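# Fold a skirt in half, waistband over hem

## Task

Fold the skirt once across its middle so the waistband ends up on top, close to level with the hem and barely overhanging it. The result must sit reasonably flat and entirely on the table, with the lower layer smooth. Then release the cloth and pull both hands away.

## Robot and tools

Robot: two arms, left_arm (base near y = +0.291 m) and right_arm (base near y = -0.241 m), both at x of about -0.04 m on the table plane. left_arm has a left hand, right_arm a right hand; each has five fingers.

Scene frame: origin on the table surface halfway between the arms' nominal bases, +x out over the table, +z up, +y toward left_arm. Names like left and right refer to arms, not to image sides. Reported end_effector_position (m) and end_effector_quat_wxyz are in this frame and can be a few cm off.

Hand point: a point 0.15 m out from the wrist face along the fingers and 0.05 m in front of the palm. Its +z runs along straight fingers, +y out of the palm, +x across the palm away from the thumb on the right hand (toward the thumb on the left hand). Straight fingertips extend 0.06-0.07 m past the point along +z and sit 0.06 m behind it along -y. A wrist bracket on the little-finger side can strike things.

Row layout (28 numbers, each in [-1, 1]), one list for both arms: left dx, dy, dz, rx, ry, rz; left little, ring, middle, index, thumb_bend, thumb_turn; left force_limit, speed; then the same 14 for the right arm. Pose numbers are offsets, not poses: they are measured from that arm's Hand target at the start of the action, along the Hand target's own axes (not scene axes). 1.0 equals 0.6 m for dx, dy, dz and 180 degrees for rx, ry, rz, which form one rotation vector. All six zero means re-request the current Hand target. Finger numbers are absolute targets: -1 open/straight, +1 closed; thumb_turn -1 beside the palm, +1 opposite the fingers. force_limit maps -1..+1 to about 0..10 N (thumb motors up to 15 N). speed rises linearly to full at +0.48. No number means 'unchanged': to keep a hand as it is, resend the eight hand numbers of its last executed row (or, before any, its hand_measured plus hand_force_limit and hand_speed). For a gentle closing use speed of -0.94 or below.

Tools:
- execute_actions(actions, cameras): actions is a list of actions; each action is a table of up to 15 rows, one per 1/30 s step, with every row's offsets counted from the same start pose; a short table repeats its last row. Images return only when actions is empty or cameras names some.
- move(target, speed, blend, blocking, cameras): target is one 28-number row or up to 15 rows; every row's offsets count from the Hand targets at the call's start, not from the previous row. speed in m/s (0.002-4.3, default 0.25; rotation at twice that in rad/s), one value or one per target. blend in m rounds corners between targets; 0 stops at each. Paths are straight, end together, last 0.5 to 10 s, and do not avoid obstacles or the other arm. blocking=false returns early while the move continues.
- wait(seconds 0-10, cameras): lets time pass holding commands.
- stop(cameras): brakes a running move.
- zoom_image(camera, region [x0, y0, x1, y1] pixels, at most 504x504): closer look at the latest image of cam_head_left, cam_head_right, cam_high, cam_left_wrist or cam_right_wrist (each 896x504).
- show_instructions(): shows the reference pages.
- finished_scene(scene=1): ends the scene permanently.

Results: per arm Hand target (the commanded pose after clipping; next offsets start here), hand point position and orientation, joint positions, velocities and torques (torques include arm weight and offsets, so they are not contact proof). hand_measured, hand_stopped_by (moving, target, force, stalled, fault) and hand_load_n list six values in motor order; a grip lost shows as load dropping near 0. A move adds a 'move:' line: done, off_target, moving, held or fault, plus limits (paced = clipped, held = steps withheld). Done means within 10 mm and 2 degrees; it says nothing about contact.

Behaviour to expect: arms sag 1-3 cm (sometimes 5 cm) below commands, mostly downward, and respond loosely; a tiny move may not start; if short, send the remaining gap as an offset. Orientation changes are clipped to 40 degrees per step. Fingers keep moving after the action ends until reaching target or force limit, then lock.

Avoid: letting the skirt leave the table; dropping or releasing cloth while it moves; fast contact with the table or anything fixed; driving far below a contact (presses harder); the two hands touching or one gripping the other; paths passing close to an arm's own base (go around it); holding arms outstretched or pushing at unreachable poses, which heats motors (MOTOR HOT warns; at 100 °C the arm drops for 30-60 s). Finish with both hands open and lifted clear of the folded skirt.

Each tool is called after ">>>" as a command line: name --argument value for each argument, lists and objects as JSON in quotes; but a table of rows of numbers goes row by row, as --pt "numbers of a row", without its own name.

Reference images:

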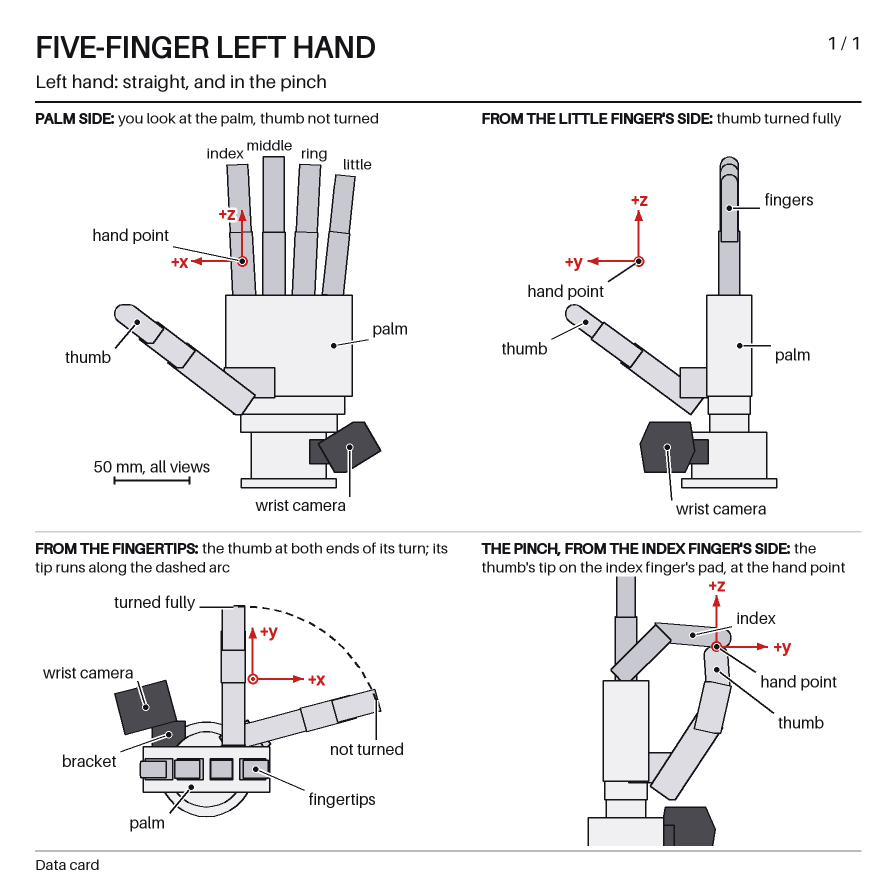

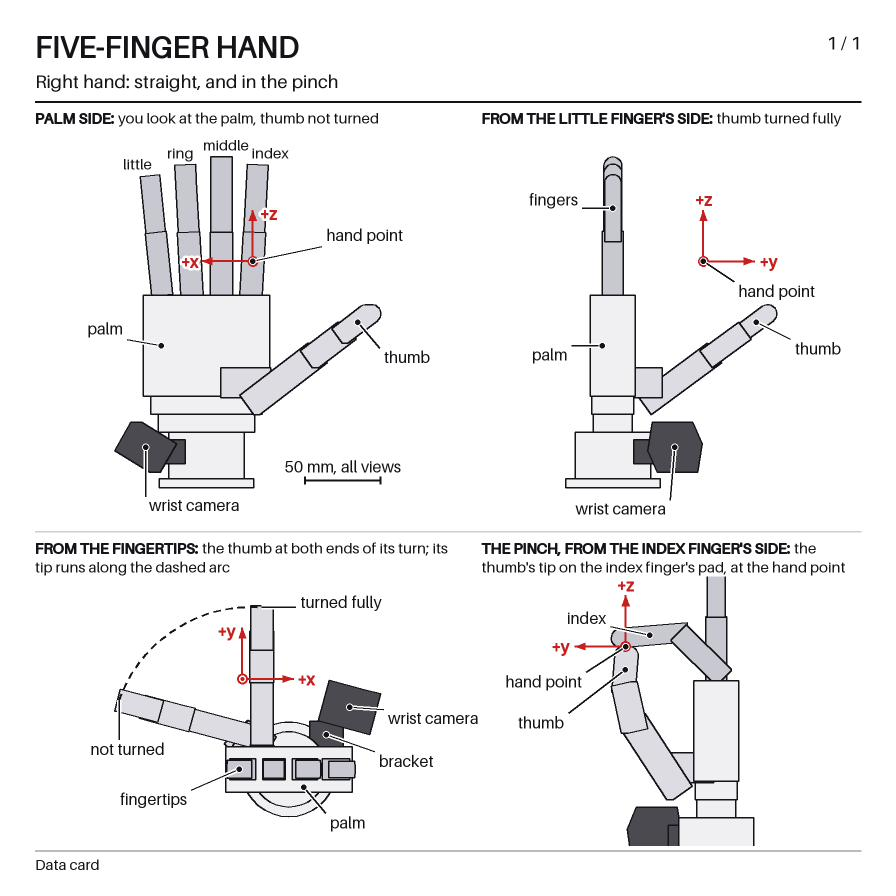

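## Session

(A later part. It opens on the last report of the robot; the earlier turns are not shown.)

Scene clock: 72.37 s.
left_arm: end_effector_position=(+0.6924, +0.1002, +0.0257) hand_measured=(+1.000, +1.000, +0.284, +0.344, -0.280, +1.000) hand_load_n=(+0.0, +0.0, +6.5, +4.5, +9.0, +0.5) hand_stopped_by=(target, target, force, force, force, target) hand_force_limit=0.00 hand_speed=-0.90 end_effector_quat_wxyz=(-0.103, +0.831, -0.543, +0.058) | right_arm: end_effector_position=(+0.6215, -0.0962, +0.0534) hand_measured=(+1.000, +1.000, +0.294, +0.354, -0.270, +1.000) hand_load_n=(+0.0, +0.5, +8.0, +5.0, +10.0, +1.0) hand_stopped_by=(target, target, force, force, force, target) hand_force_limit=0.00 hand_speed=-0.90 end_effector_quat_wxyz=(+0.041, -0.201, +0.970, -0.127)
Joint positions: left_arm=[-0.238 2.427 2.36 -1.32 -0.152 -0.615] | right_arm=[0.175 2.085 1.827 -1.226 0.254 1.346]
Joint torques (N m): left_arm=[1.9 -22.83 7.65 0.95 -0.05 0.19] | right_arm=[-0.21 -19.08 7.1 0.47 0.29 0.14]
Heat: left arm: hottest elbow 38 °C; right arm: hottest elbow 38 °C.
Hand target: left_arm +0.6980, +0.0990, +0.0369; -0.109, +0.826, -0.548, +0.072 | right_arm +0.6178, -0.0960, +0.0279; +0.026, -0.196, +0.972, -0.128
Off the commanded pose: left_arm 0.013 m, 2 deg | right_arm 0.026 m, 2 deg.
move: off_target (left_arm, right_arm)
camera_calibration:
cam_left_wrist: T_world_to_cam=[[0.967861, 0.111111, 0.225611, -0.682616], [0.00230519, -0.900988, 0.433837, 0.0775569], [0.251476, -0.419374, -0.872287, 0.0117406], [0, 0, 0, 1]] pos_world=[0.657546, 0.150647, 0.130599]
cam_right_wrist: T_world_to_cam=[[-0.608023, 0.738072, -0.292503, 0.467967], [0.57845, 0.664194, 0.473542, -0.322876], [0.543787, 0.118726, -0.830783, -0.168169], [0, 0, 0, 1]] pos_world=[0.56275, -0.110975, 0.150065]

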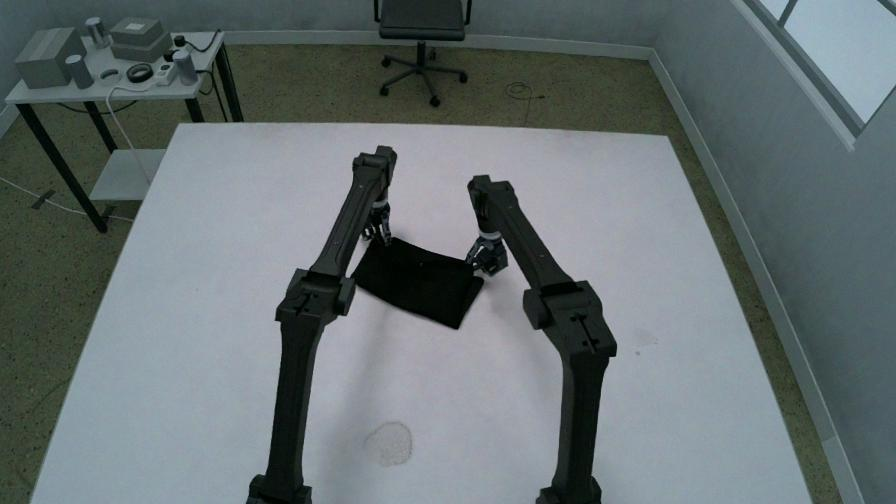

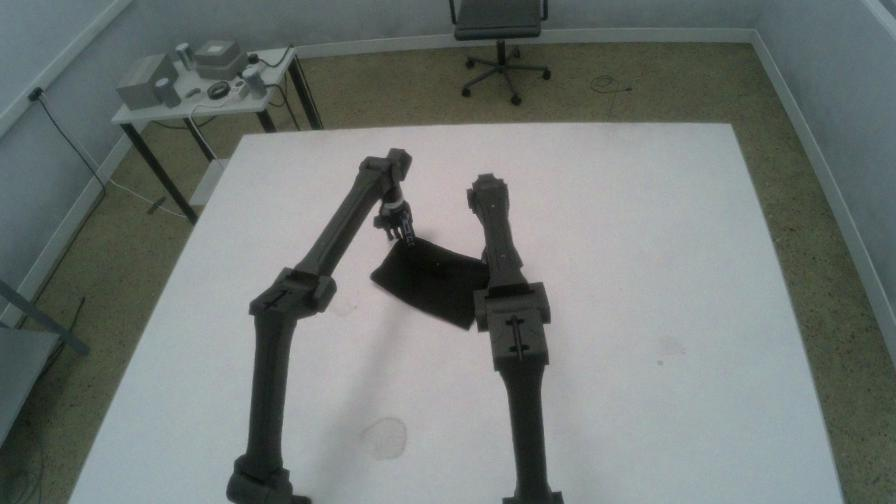

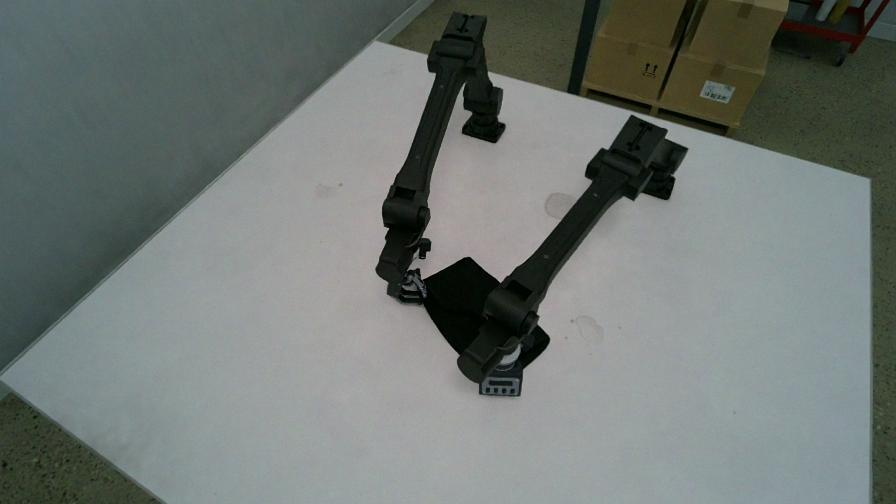

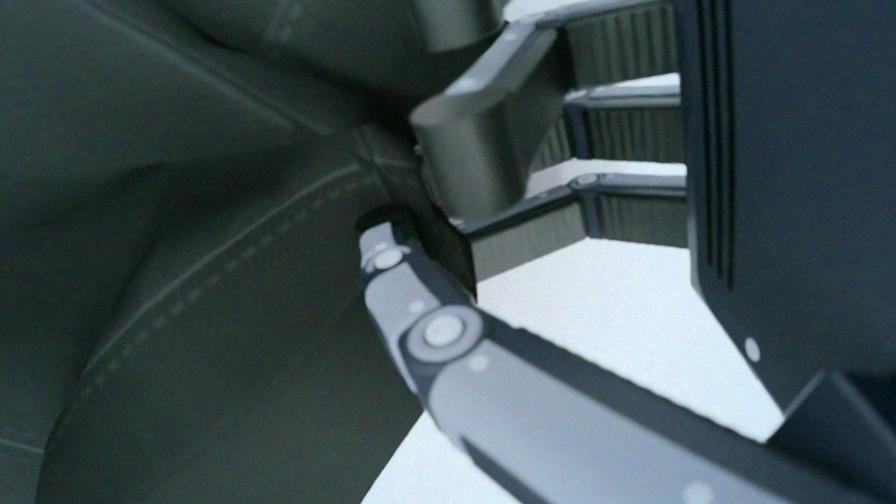

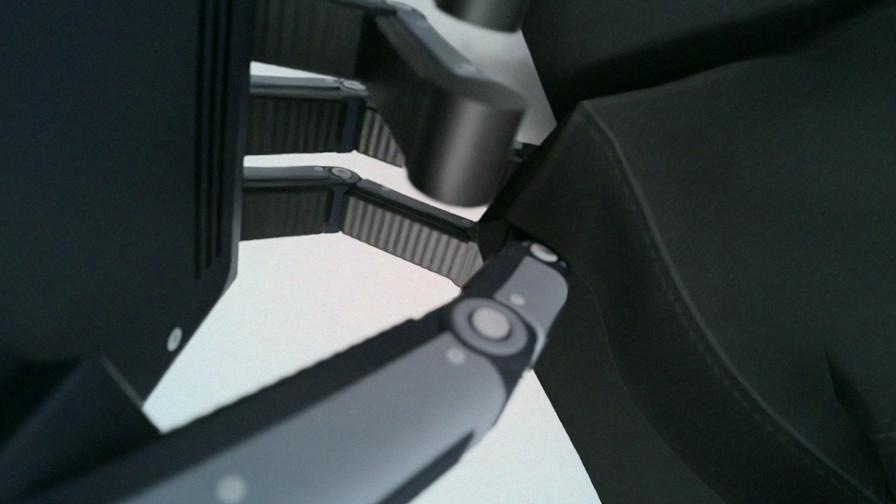

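>>> move --target '[0, 0, 0, 0, 0, 0, 1, 1, 0.3, 0.55, 0.0, 1, 0.0, -0.9, 0.0268, 0.0278, 0.0185, 0, 0, 0, 1, 1, 0.3, 0.55, 0.0, 1, 0.0, -0.9]' --speed 0.06 --cameras '["all"]'

>>> zoom_image --camera "cam_high" --region '[390, 220, 580, 390]'

>>> zoom_image --camera "cam_head_left" --region '[340, 215, 500, 345]'

Scene clock: 73.93 s.
left_arm: end_effector_position=(+0.6924, +0.1002, +0.0257) hand_measured=(+1.000, +1.000, +0.284, +0.344, -0.280, +1.000) hand_load_n=(+0.0, +0.0, +6.5, +4.5, +9.0, +0.5) hand_stopped_by=(target, target, force, force, force, target) hand_force_limit=0.00 hand_speed=-0.90 end_effector_quat_wxyz=(-0.103, +0.831, -0.544, +0.058) | right_arm: end_effector_position=(+0.6095, -0.0964, +0.0330) hand_measured=(+1.000, +1.000, +0.294, +0.354, -0.272, +1.000) hand_load_n=(+0.0, +0.0, +7.5, +5.0, +10.0, +1.5) hand_stopped_by=(target, target, force, force, force, target) hand_force_limit=0.00 hand_speed=-0.90 end_effector_quat_wxyz=(+0.041, -0.193, +0.972, -0.127)
Joint positions: left_arm=[-0.238 2.427 2.36 -1.32 -0.152 -0.614] | right_arm=[0.179 2.068 1.743 -1.162 0.255 1.365]
Joint torques (N m): left_arm=[1.79 -22.83 7.68 0.87 -0.07 0.17] | right_arm=[0.62 -19.9 5.93 0.34 0.3 0.12]
Heat: left arm: hottest elbow 38 °C; right arm: hottest elbow 38 °C.
Hand target: left_arm +0.6980, +0.0990, +0.0370; -0.109, +0.826, -0.548, +0.072 | right_arm +0.5980, -0.0901, +0.0130; +0.026, -0.196, +0.972, -0.128
Off the commanded pose: left_arm 0.013 m, 2 deg | right_arm 0.024 m, 2 deg.
move: off_target (left_arm, right_arm)
camera_calibration:
cam_left_wrist: T_world_to_cam=[[0.967909, 0.110758, 0.225575, -0.682591], [0.00201273, -0.901022, 0.433769, 0.0777633], [0.251291, -0.419395, -0.87233, 0.0118713], [0, 0, 0, 1]] pos_world=[0.657546, 0.150648, 0.1306]
cam_right_wrist: T_world_to_cam=[[-0.596304, 0.747466, -0.292774, 0.448681], [0.587351, 0.654853, 0.47559, -0.312619], [0.547211, 0.111635, -0.829517, -0.181399], [0, 0, 0, 1]] pos_world=[0.550431, -0.110403, 0.129567]

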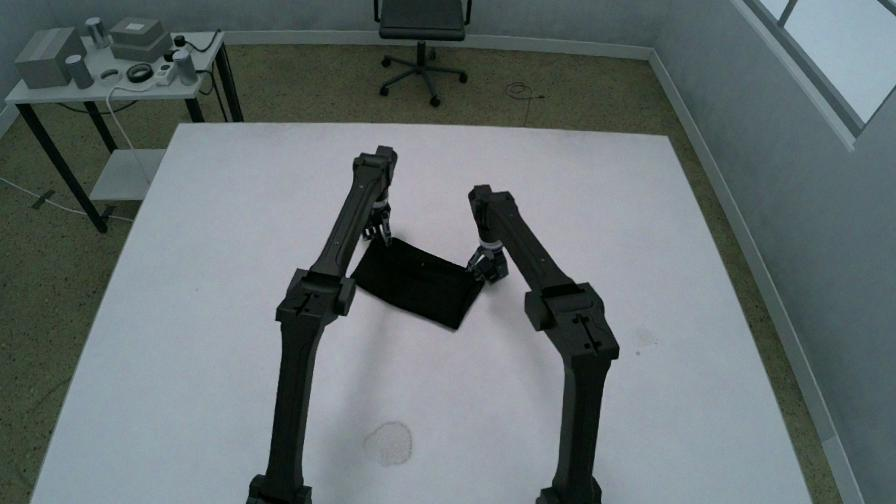

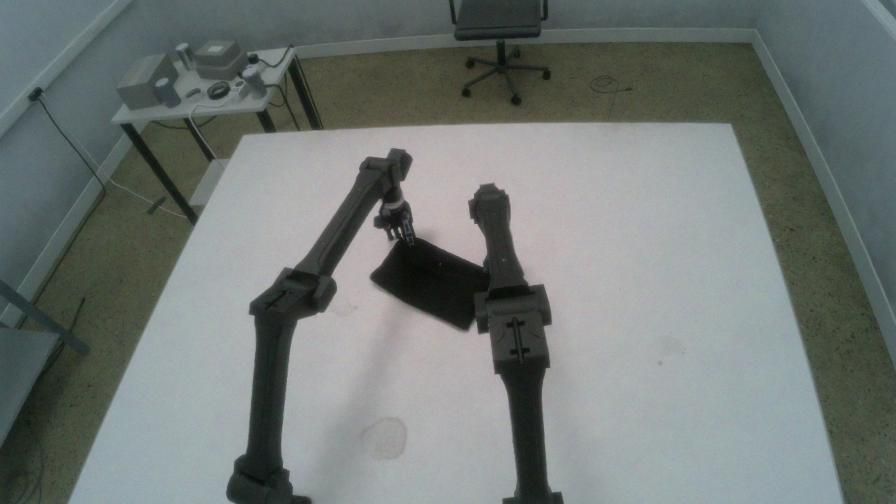

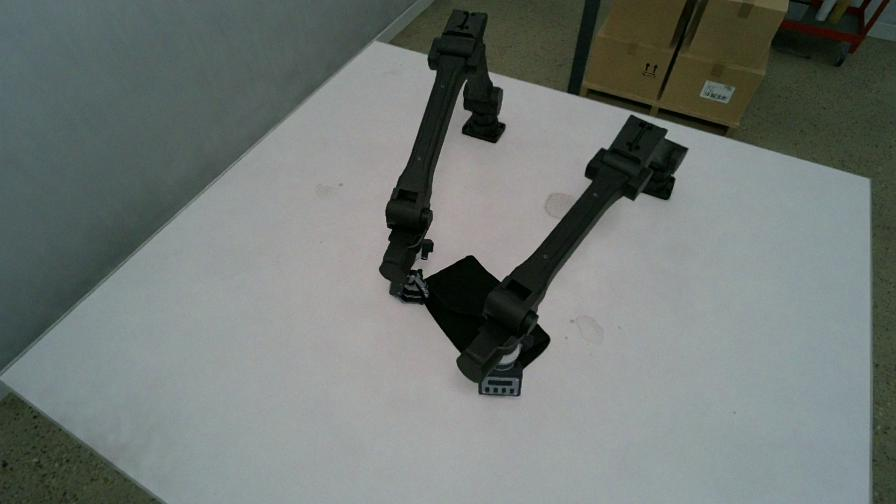

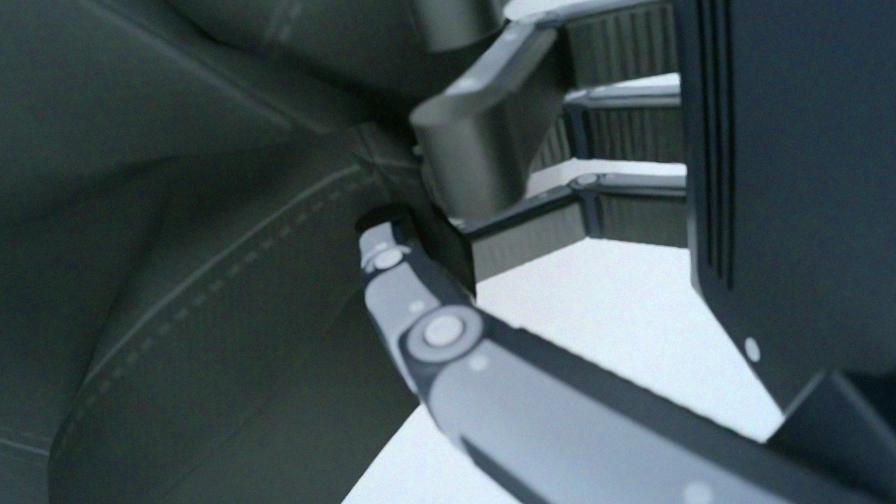

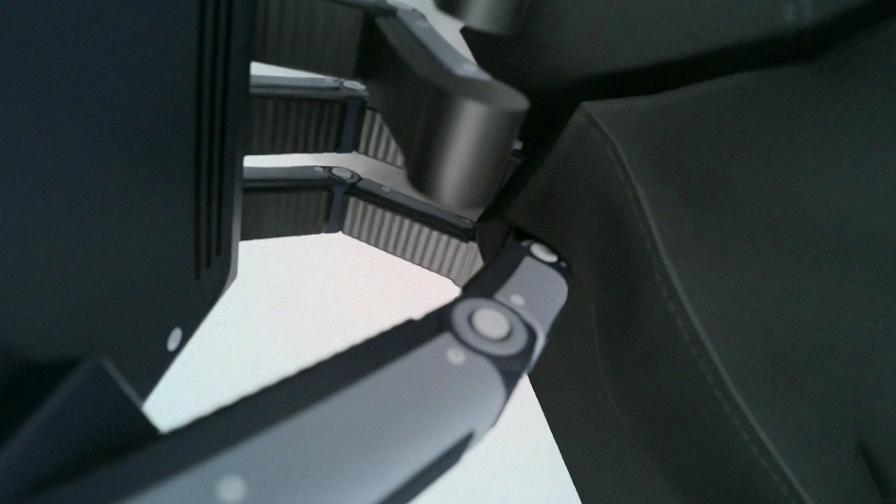

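Scaled by 2.653 from the camera's 896x504 image, which has a finer 1280x720 frame.

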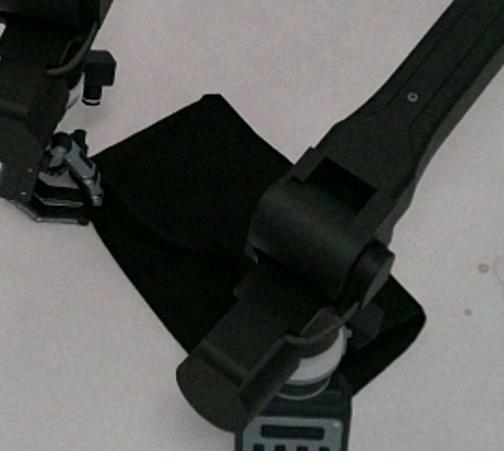

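Scaled by 3.150 from the camera's 896x504 image, which has a finer 1280x720 frame.

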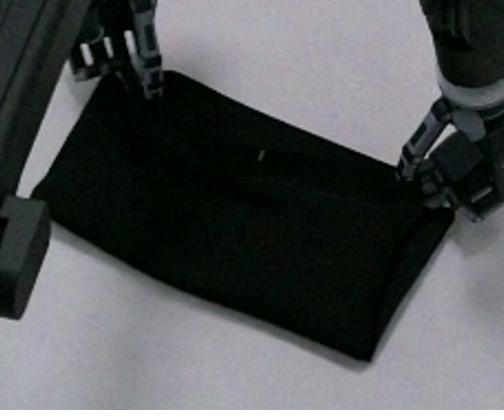

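>>> move --target '[0, 0, 0, 0, 0, 0, 1, 1, 0.3, 0.55, 0.0, 1, 0.0, -0.9, 0.0162, 0.0187, 0.0020, 0, 0, 0, 1, 1, 0.3, 0.55, 0.0, 1, 0.0, -0.9]' --speed 0.06 --cameras '["cam_head_left", "cam_high", "cam_left_wrist", "cam_right_wrist"]'

Scene clock: 76.37 s.
left_arm: end_effector_position=(+0.6923, +0.1001, +0.0257) hand_measured=(+1.000, +1.000, +0.284, +0.344, -0.280, +1.000) hand_load_n=(+0.0, +0.0, +6.5, +5.0, +9.0, +0.5) hand_stopped_by=(target, target, force, force, force, target) hand_force_limit=0.00 hand_speed=-0.90 end_effector_quat_wxyz=(-0.103, +0.831, -0.544, +0.058) | right_arm: end_effector_position=(+0.5997, -0.0925, +0.0325) hand_measured=(+1.000, +1.000, +0.294, +0.354, -0.272, +1.000) hand_load_n=(+0.0, +0.0, +7.0, +5.0, +10.0, +1.0) hand_stopped_by=(target, target, force, force, force, target) hand_force_limit=0.00 hand_speed=-0.90 end_effector_quat_wxyz=(+0.046, -0.190, +0.972, -0.128)
Joint positions: left_arm=[-0.238 2.427 2.36 -1.32 -0.151 -0.614] | right_arm=[0.189 2.04 1.694 -1.135 0.258 1.382]
Joint torques (N m): left_arm=[1.67 -22.65 7.76 0.91 -0.07 0.17] | right_arm=[0.91 -19.02 5.65 0.24 0.23 0.09]
Heat: left arm: hottest elbow 38 °C; right arm: hottest elbow 38 °C.
Hand target: left_arm +0.6980, +0.0990, +0.0370; -0.109, +0.826, -0.548, +0.072 | right_arm +0.5848, -0.0841, +0.0087; +0.026, -0.196, +0.972, -0.128
Off the commanded pose: left_arm 0.013 m, 2 deg | right_arm 0.029 m, 2 deg.
move: off_target (left_arm, right_arm)
camera_calibration:
cam_left_wrist: T_world_to_cam=[[0.967936, 0.110706, 0.225485, -0.682578], [0.00192597, -0.900891, 0.434041, 0.0776763], [0.251188, -0.419689, -0.872219, 0.0119273], [0, 0, 0, 1]] pos_world=[0.657547, 0.150549, 0.130599]
cam_right_wrist: T_world_to_cam=[[-0.589094, 0.751, -0.298274, 0.43591], [0.58653, 0.651298, 0.481449, -0.309257], [0.555834, 0.108672, -0.82416, -0.182522], [0, 0, 0, 1]] pos_world=[0.539632, -0.106114, 0.128485]
Images, in order (width x height): cam_head_left 896x504, cam_high 896x504, cam_left_wrist 896x504, cam_right_wrist 896x504.

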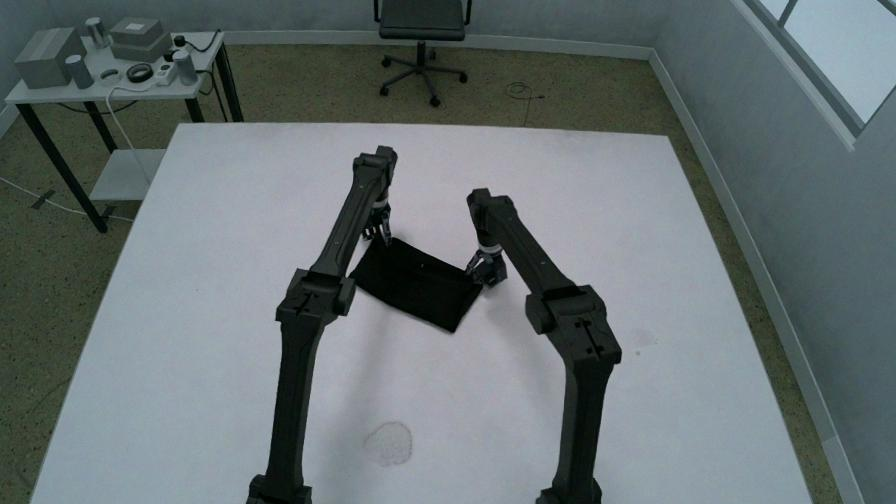

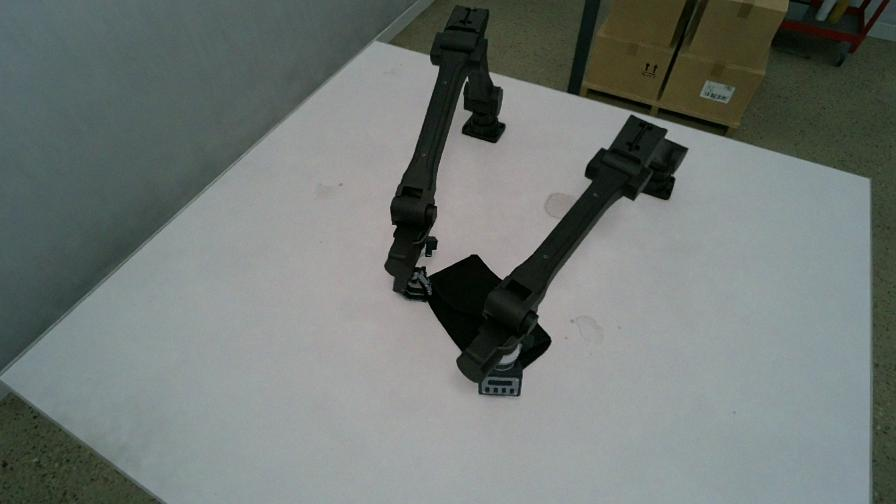

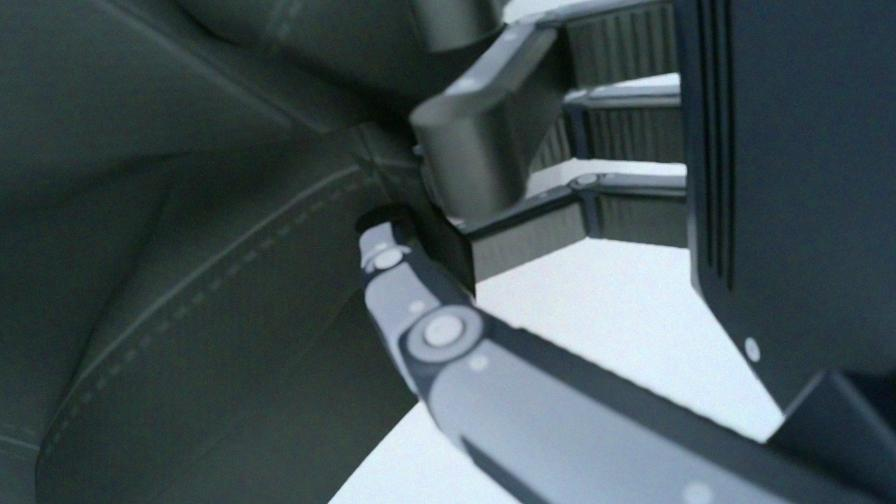

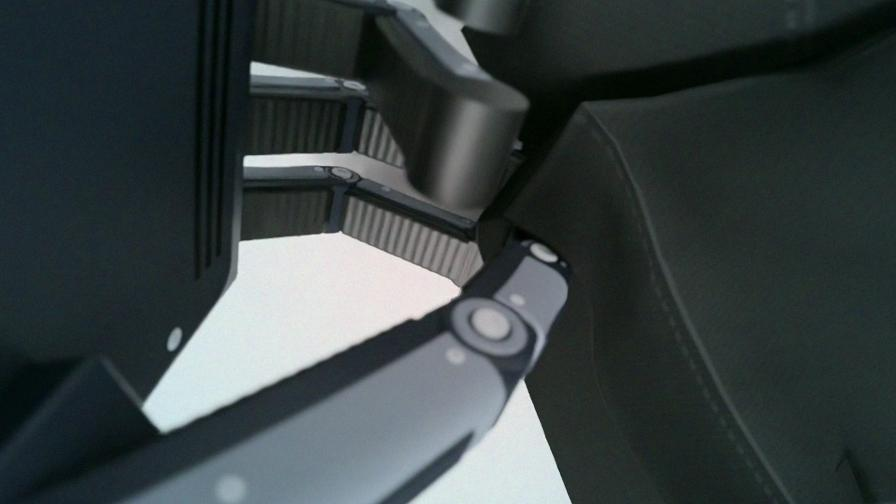

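>>> move --target '[0, 0, 0, 0, 0, 0, 1, 1, 0.3, 0.55, -1.0, 1, 0.0, -0.5, 0.0, -0.0043, -0.0161, 0, 0, 0, 1, 1, 0.3, 0.55, -1.0, 1, 0.0, -0.5]' --speed 0.06 --cameras '["cam_head_left", "cam_high", "cam_left_wrist", "cam_right_wrist"]'

Scene clock: 77.97 s.
left_arm: end_effector_position=(+0.6923, +0.1001, +0.0257) hand_measured=(+1.000, +1.000, +0.286, +0.344, -1.000, +1.000) hand_load_n=(+0.0, +0.0, +0.0, +0.5, +0.0, +0.0) hand_stopped_by=(target, target, force, force, target, target) hand_force_limit=0.00 hand_speed=-0.50 end_effector_quat_wxyz=(-0.103, +0.831, -0.544, +0.058) | right_arm: end_effector_position=(+0.5983, -0.0923, +0.0319) hand_measured=(+1.000, +1.000, +0.296, +0.354, -1.000, +1.000) hand_load_n=(+0.0, +0.0, -1.5, +0.0, +0.0, -0.5) hand_stopped_by=(target, target, force, force, target, target) hand_force_limit=0.00 hand_speed=-0.50 end_effector_quat_wxyz=(+0.044, -0.190, +0.972, -0.128)
Joint positions: left_arm=[-0.238 2.427 2.36 -1.32 -0.151 -0.613] | right_arm=[0.19 2.039 1.692 -1.137 0.258 1.383]
Joint torques (N m): left_arm=[1.61 -22.65 7.75 0.85 -0.07 0.16] | right_arm=[0.85 -19.78 6.72 -0.59 0.21 0.09]
Heat: left arm: hottest elbow 38 °C; right arm: hottest elbow 38 °C.
Hand target: left_arm +0.6980, +0.0990, +0.0370; -0.109, +0.826, -0.548, +0.072 | right_arm +0.5848, -0.0840, +0.0188; +0.026, -0.196, +0.972, -0.128
Off the commanded pose: left_arm 0.013 m, 2 deg | right_arm 0.021 m, 2 deg.
move: off_target (left_arm, right_arm)
camera_calibration:
cam_left_wrist: T_world_to_cam=[[0.968042, 0.109975, 0.22539, -0.682537], [0.00131699, -0.90094, 0.433942, 0.0781876], [0.250785, -0.419777, -0.872292, 0.0122571], [0, 0, 0, 1]] pos_world=[0.657547, 0.15065, 0.1306]
cam_right_wrist: T_world_to_cam=[[-0.590057, 0.750805, -0.296857, 0.43526], [0.588056, 0.651607, 0.479164, -0.309155], [0.553193, 0.108165, -0.826001, -0.180588], [0, 0, 0, 1]] pos_world=[0.538529, -0.105815, 0.12818]
Images, in order (width x height): cam_head_left 896x504, cam_high 896x504, cam_left_wrist 896x504, cam_right_wrist 896x504.

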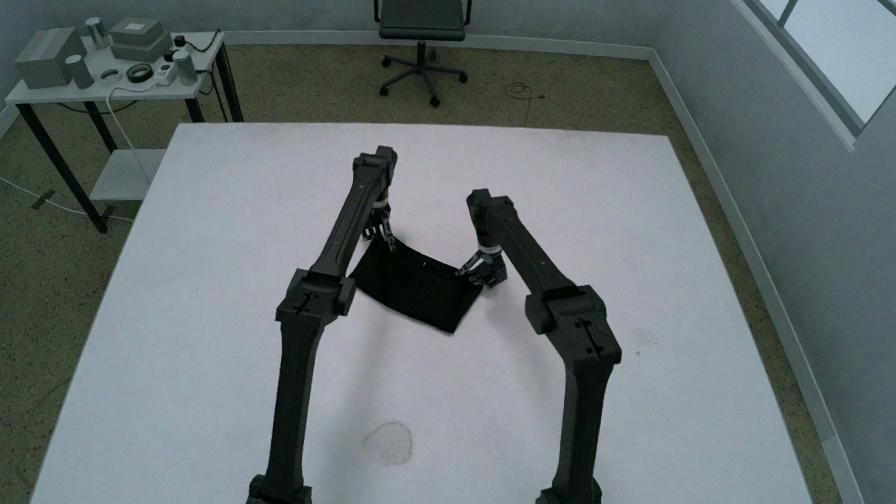

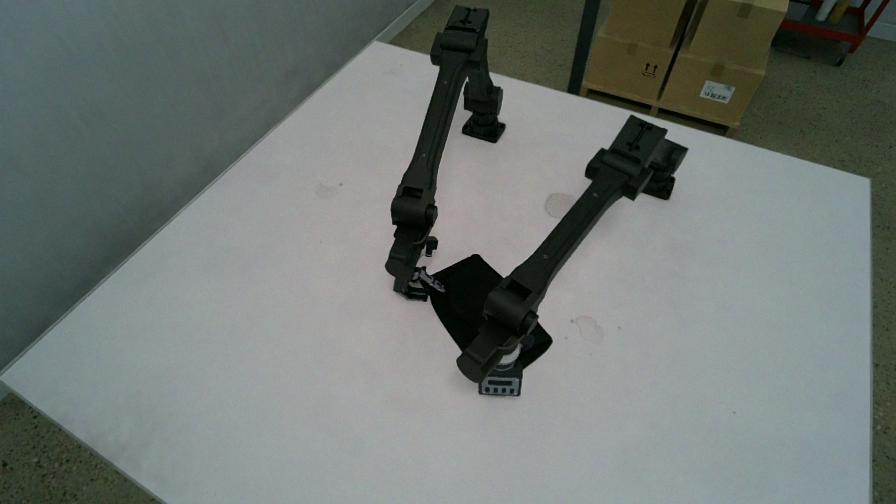

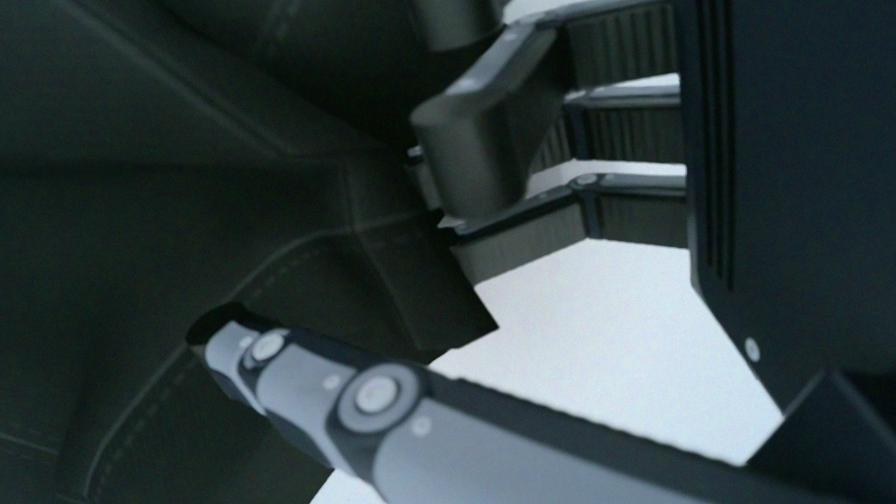

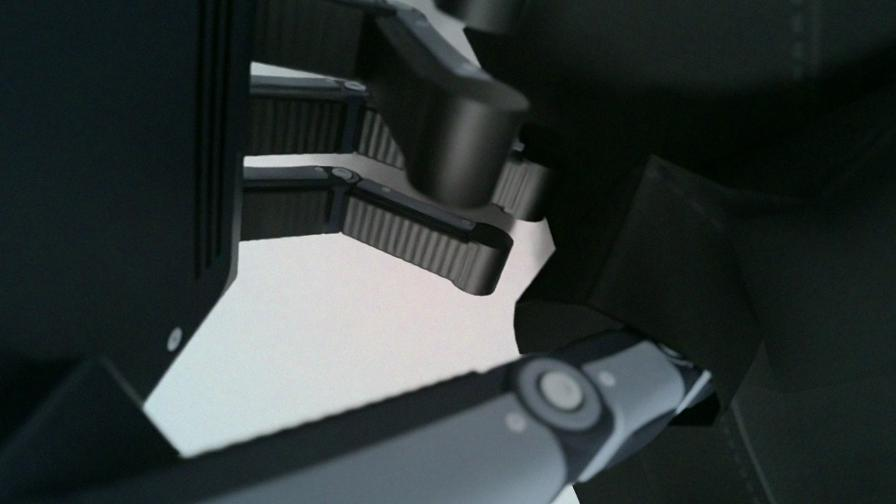

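>>> zoom_image --camera "cam_right_wrist" --region '[440, 80, 860, 500]'

>>> zoom_image --camera "cam_left_wrist" --region '[150, 80, 570, 500]'

>>> zoom_image --camera "cam_head_left" --region '[340, 215, 520, 345]'

>>> zoom_image --camera "cam_high" --region '[390, 220, 580, 390]'

Scaled by 1.200 from the camera's 896x504 image, which has a finer 1280x720 frame.

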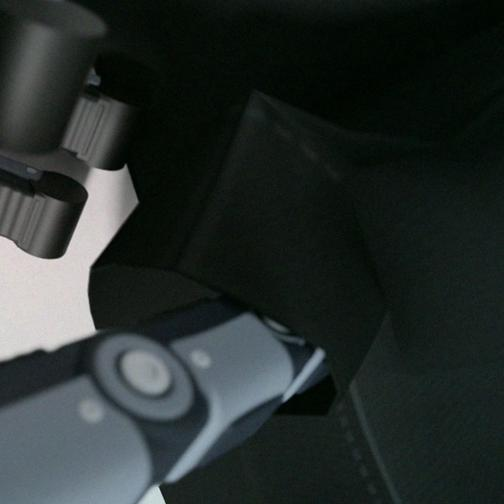

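Scaled by 1.200 from the camera's 896x504 image, which has a finer 1280x720 frame.

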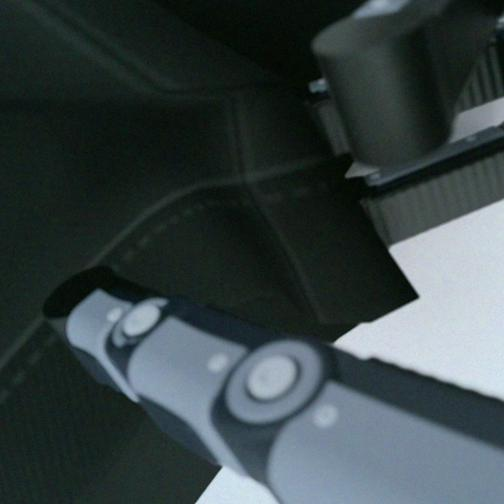

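Scaled by 2.800 from the camera's 896x504 image, which has a finer 1280x720 frame.

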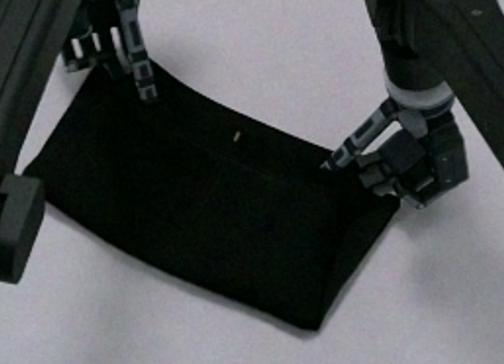

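Scaled by 2.653 from the camera's 896x504 image, which has a finer 1280x720 frame.

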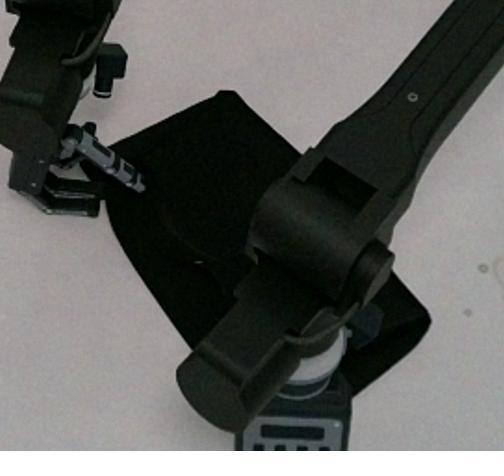

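>>> move --target '[0, 0, 0, 0, 0, 0, 1, 1, 0.3, 0.55, -1.0, -1.0, 0.0, -0.5, 0, 0, 0, 0, 0, 0, 1, 1, 0.3, 0.55, -1.0, -1.0, 0.0, -0.5]' --speed 0.06 --cameras '["cam_head_left", "cam_high", "cam_left_wrist", "cam_right_wrist"]'

Scene clock: 81.23 s.
left_arm: end_effector_position=(+0.6923, +0.1002, +0.0257) hand_measured=(+1.000, +1.000, +0.286, +0.344, -1.000, -1.000) hand_load_n=(+0.0, +0.0, +0.0, +0.0, +0.0, +0.0) hand_stopped_by=(target, target, force, force, target, target) hand_force_limit=0.00 hand_speed=-0.50 end_effector_quat_wxyz=(-0.103, +0.830, -0.544, +0.058) | right_arm: end_effector_position=(+0.5983, -0.0923, +0.0319) hand_measured=(+1.000, +1.000, +0.296, +0.354, -1.000, -1.000) hand_load_n=(+0.0, +0.0, -1.5, +0.0, -0.5, +0.0) hand_stopped_by=(target, target, force, force, target, target) hand_force_limit=0.00 hand_speed=-0.50 end_effector_quat_wxyz=(+0.044, -0.190, +0.972, -0.128)
Joint positions: left_arm=[-0.238 2.427 2.36 -1.32 -0.151 -0.612] | right_arm=[0.19 2.039 1.692 -1.137 0.258 1.383]
Joint torques (N m): left_arm=[1.49 -22.77 7.79 0.84 -0.06 0.13] | right_arm=[0.85 -19.78 6.74 -0.58 0.21 0.09]
Heat: left arm: hottest elbow 37 °C; right arm: hottest elbow 37 °C.
Hand target: left_arm +0.6980, +0.0990, +0.0370; -0.109, +0.826, -0.548, +0.072 | right_arm +0.5848, -0.0841, +0.0188; +0.026, -0.196, +0.972, -0.128
Off the commanded pose: left_arm 0.013 m, 2 deg | right_arm 0.021 m, 2 deg.
move: off_target (left_arm, right_arm)
camera_calibration:
cam_left_wrist: T_world_to_cam=[[0.968195, 0.108869, 0.22527, -0.682467], [0.000390608, -0.901024, 0.43377, 0.0789225], [0.250198, -0.419886, -0.872409, 0.0127175], [0, 0, 0, 1]] pos_world=[0.657549, 0.15075, 0.1306]
cam_right_wrist: T_world_to_cam=[[-0.58979, 0.751016, -0.296853, 0.435139], [0.588205, 0.651379, 0.479291, -0.309275], [0.553319, 0.108071, -0.825929, -0.180675], [0, 0, 0, 1]] pos_world=[0.538529, -0.105815, 0.12818]
Images, in order (width x height): cam_head_left 896x504, cam_high 896x504, cam_left_wrist 896x504, cam_right_wrist 896x504.

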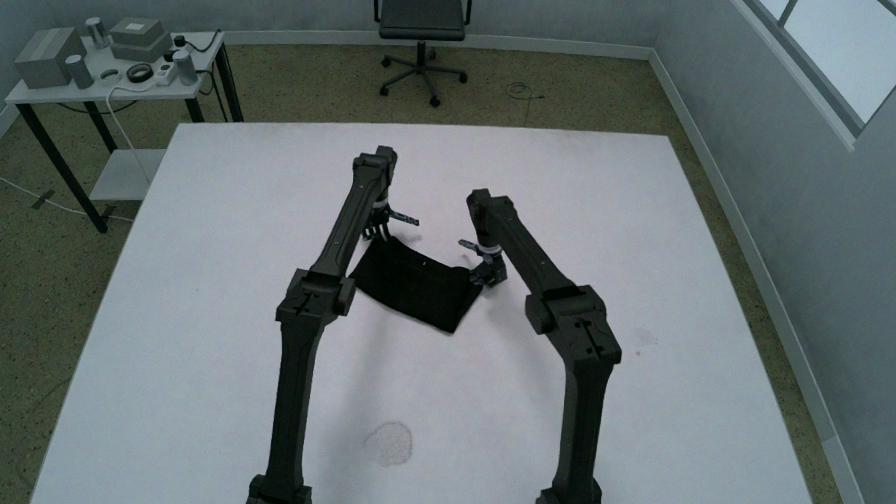

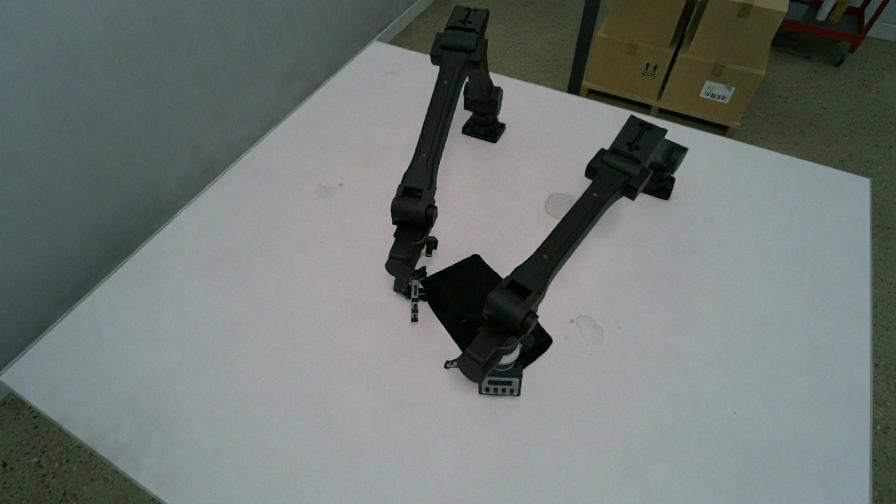

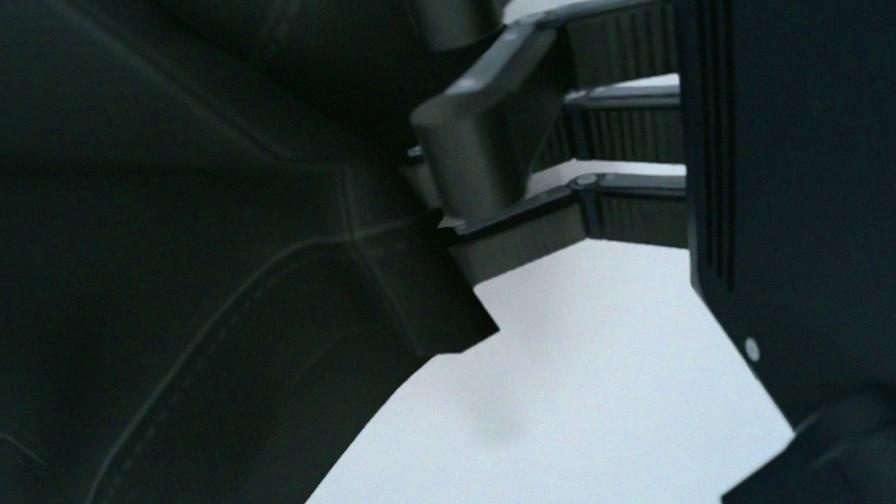

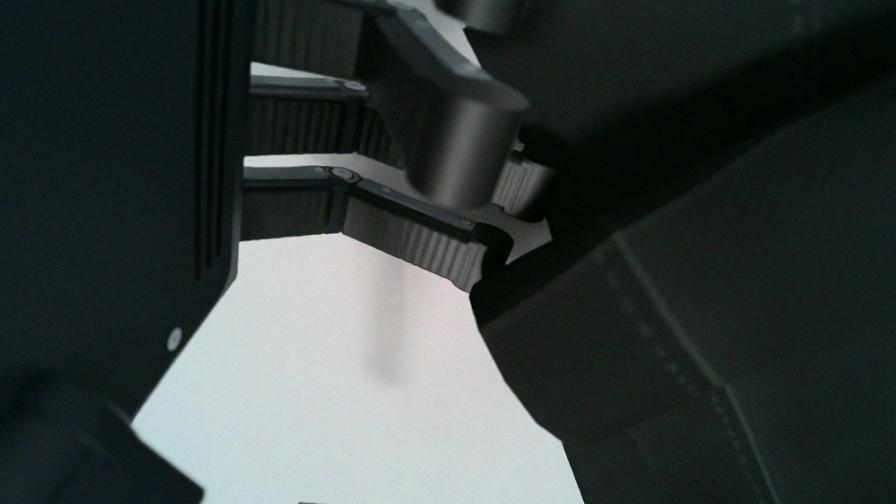

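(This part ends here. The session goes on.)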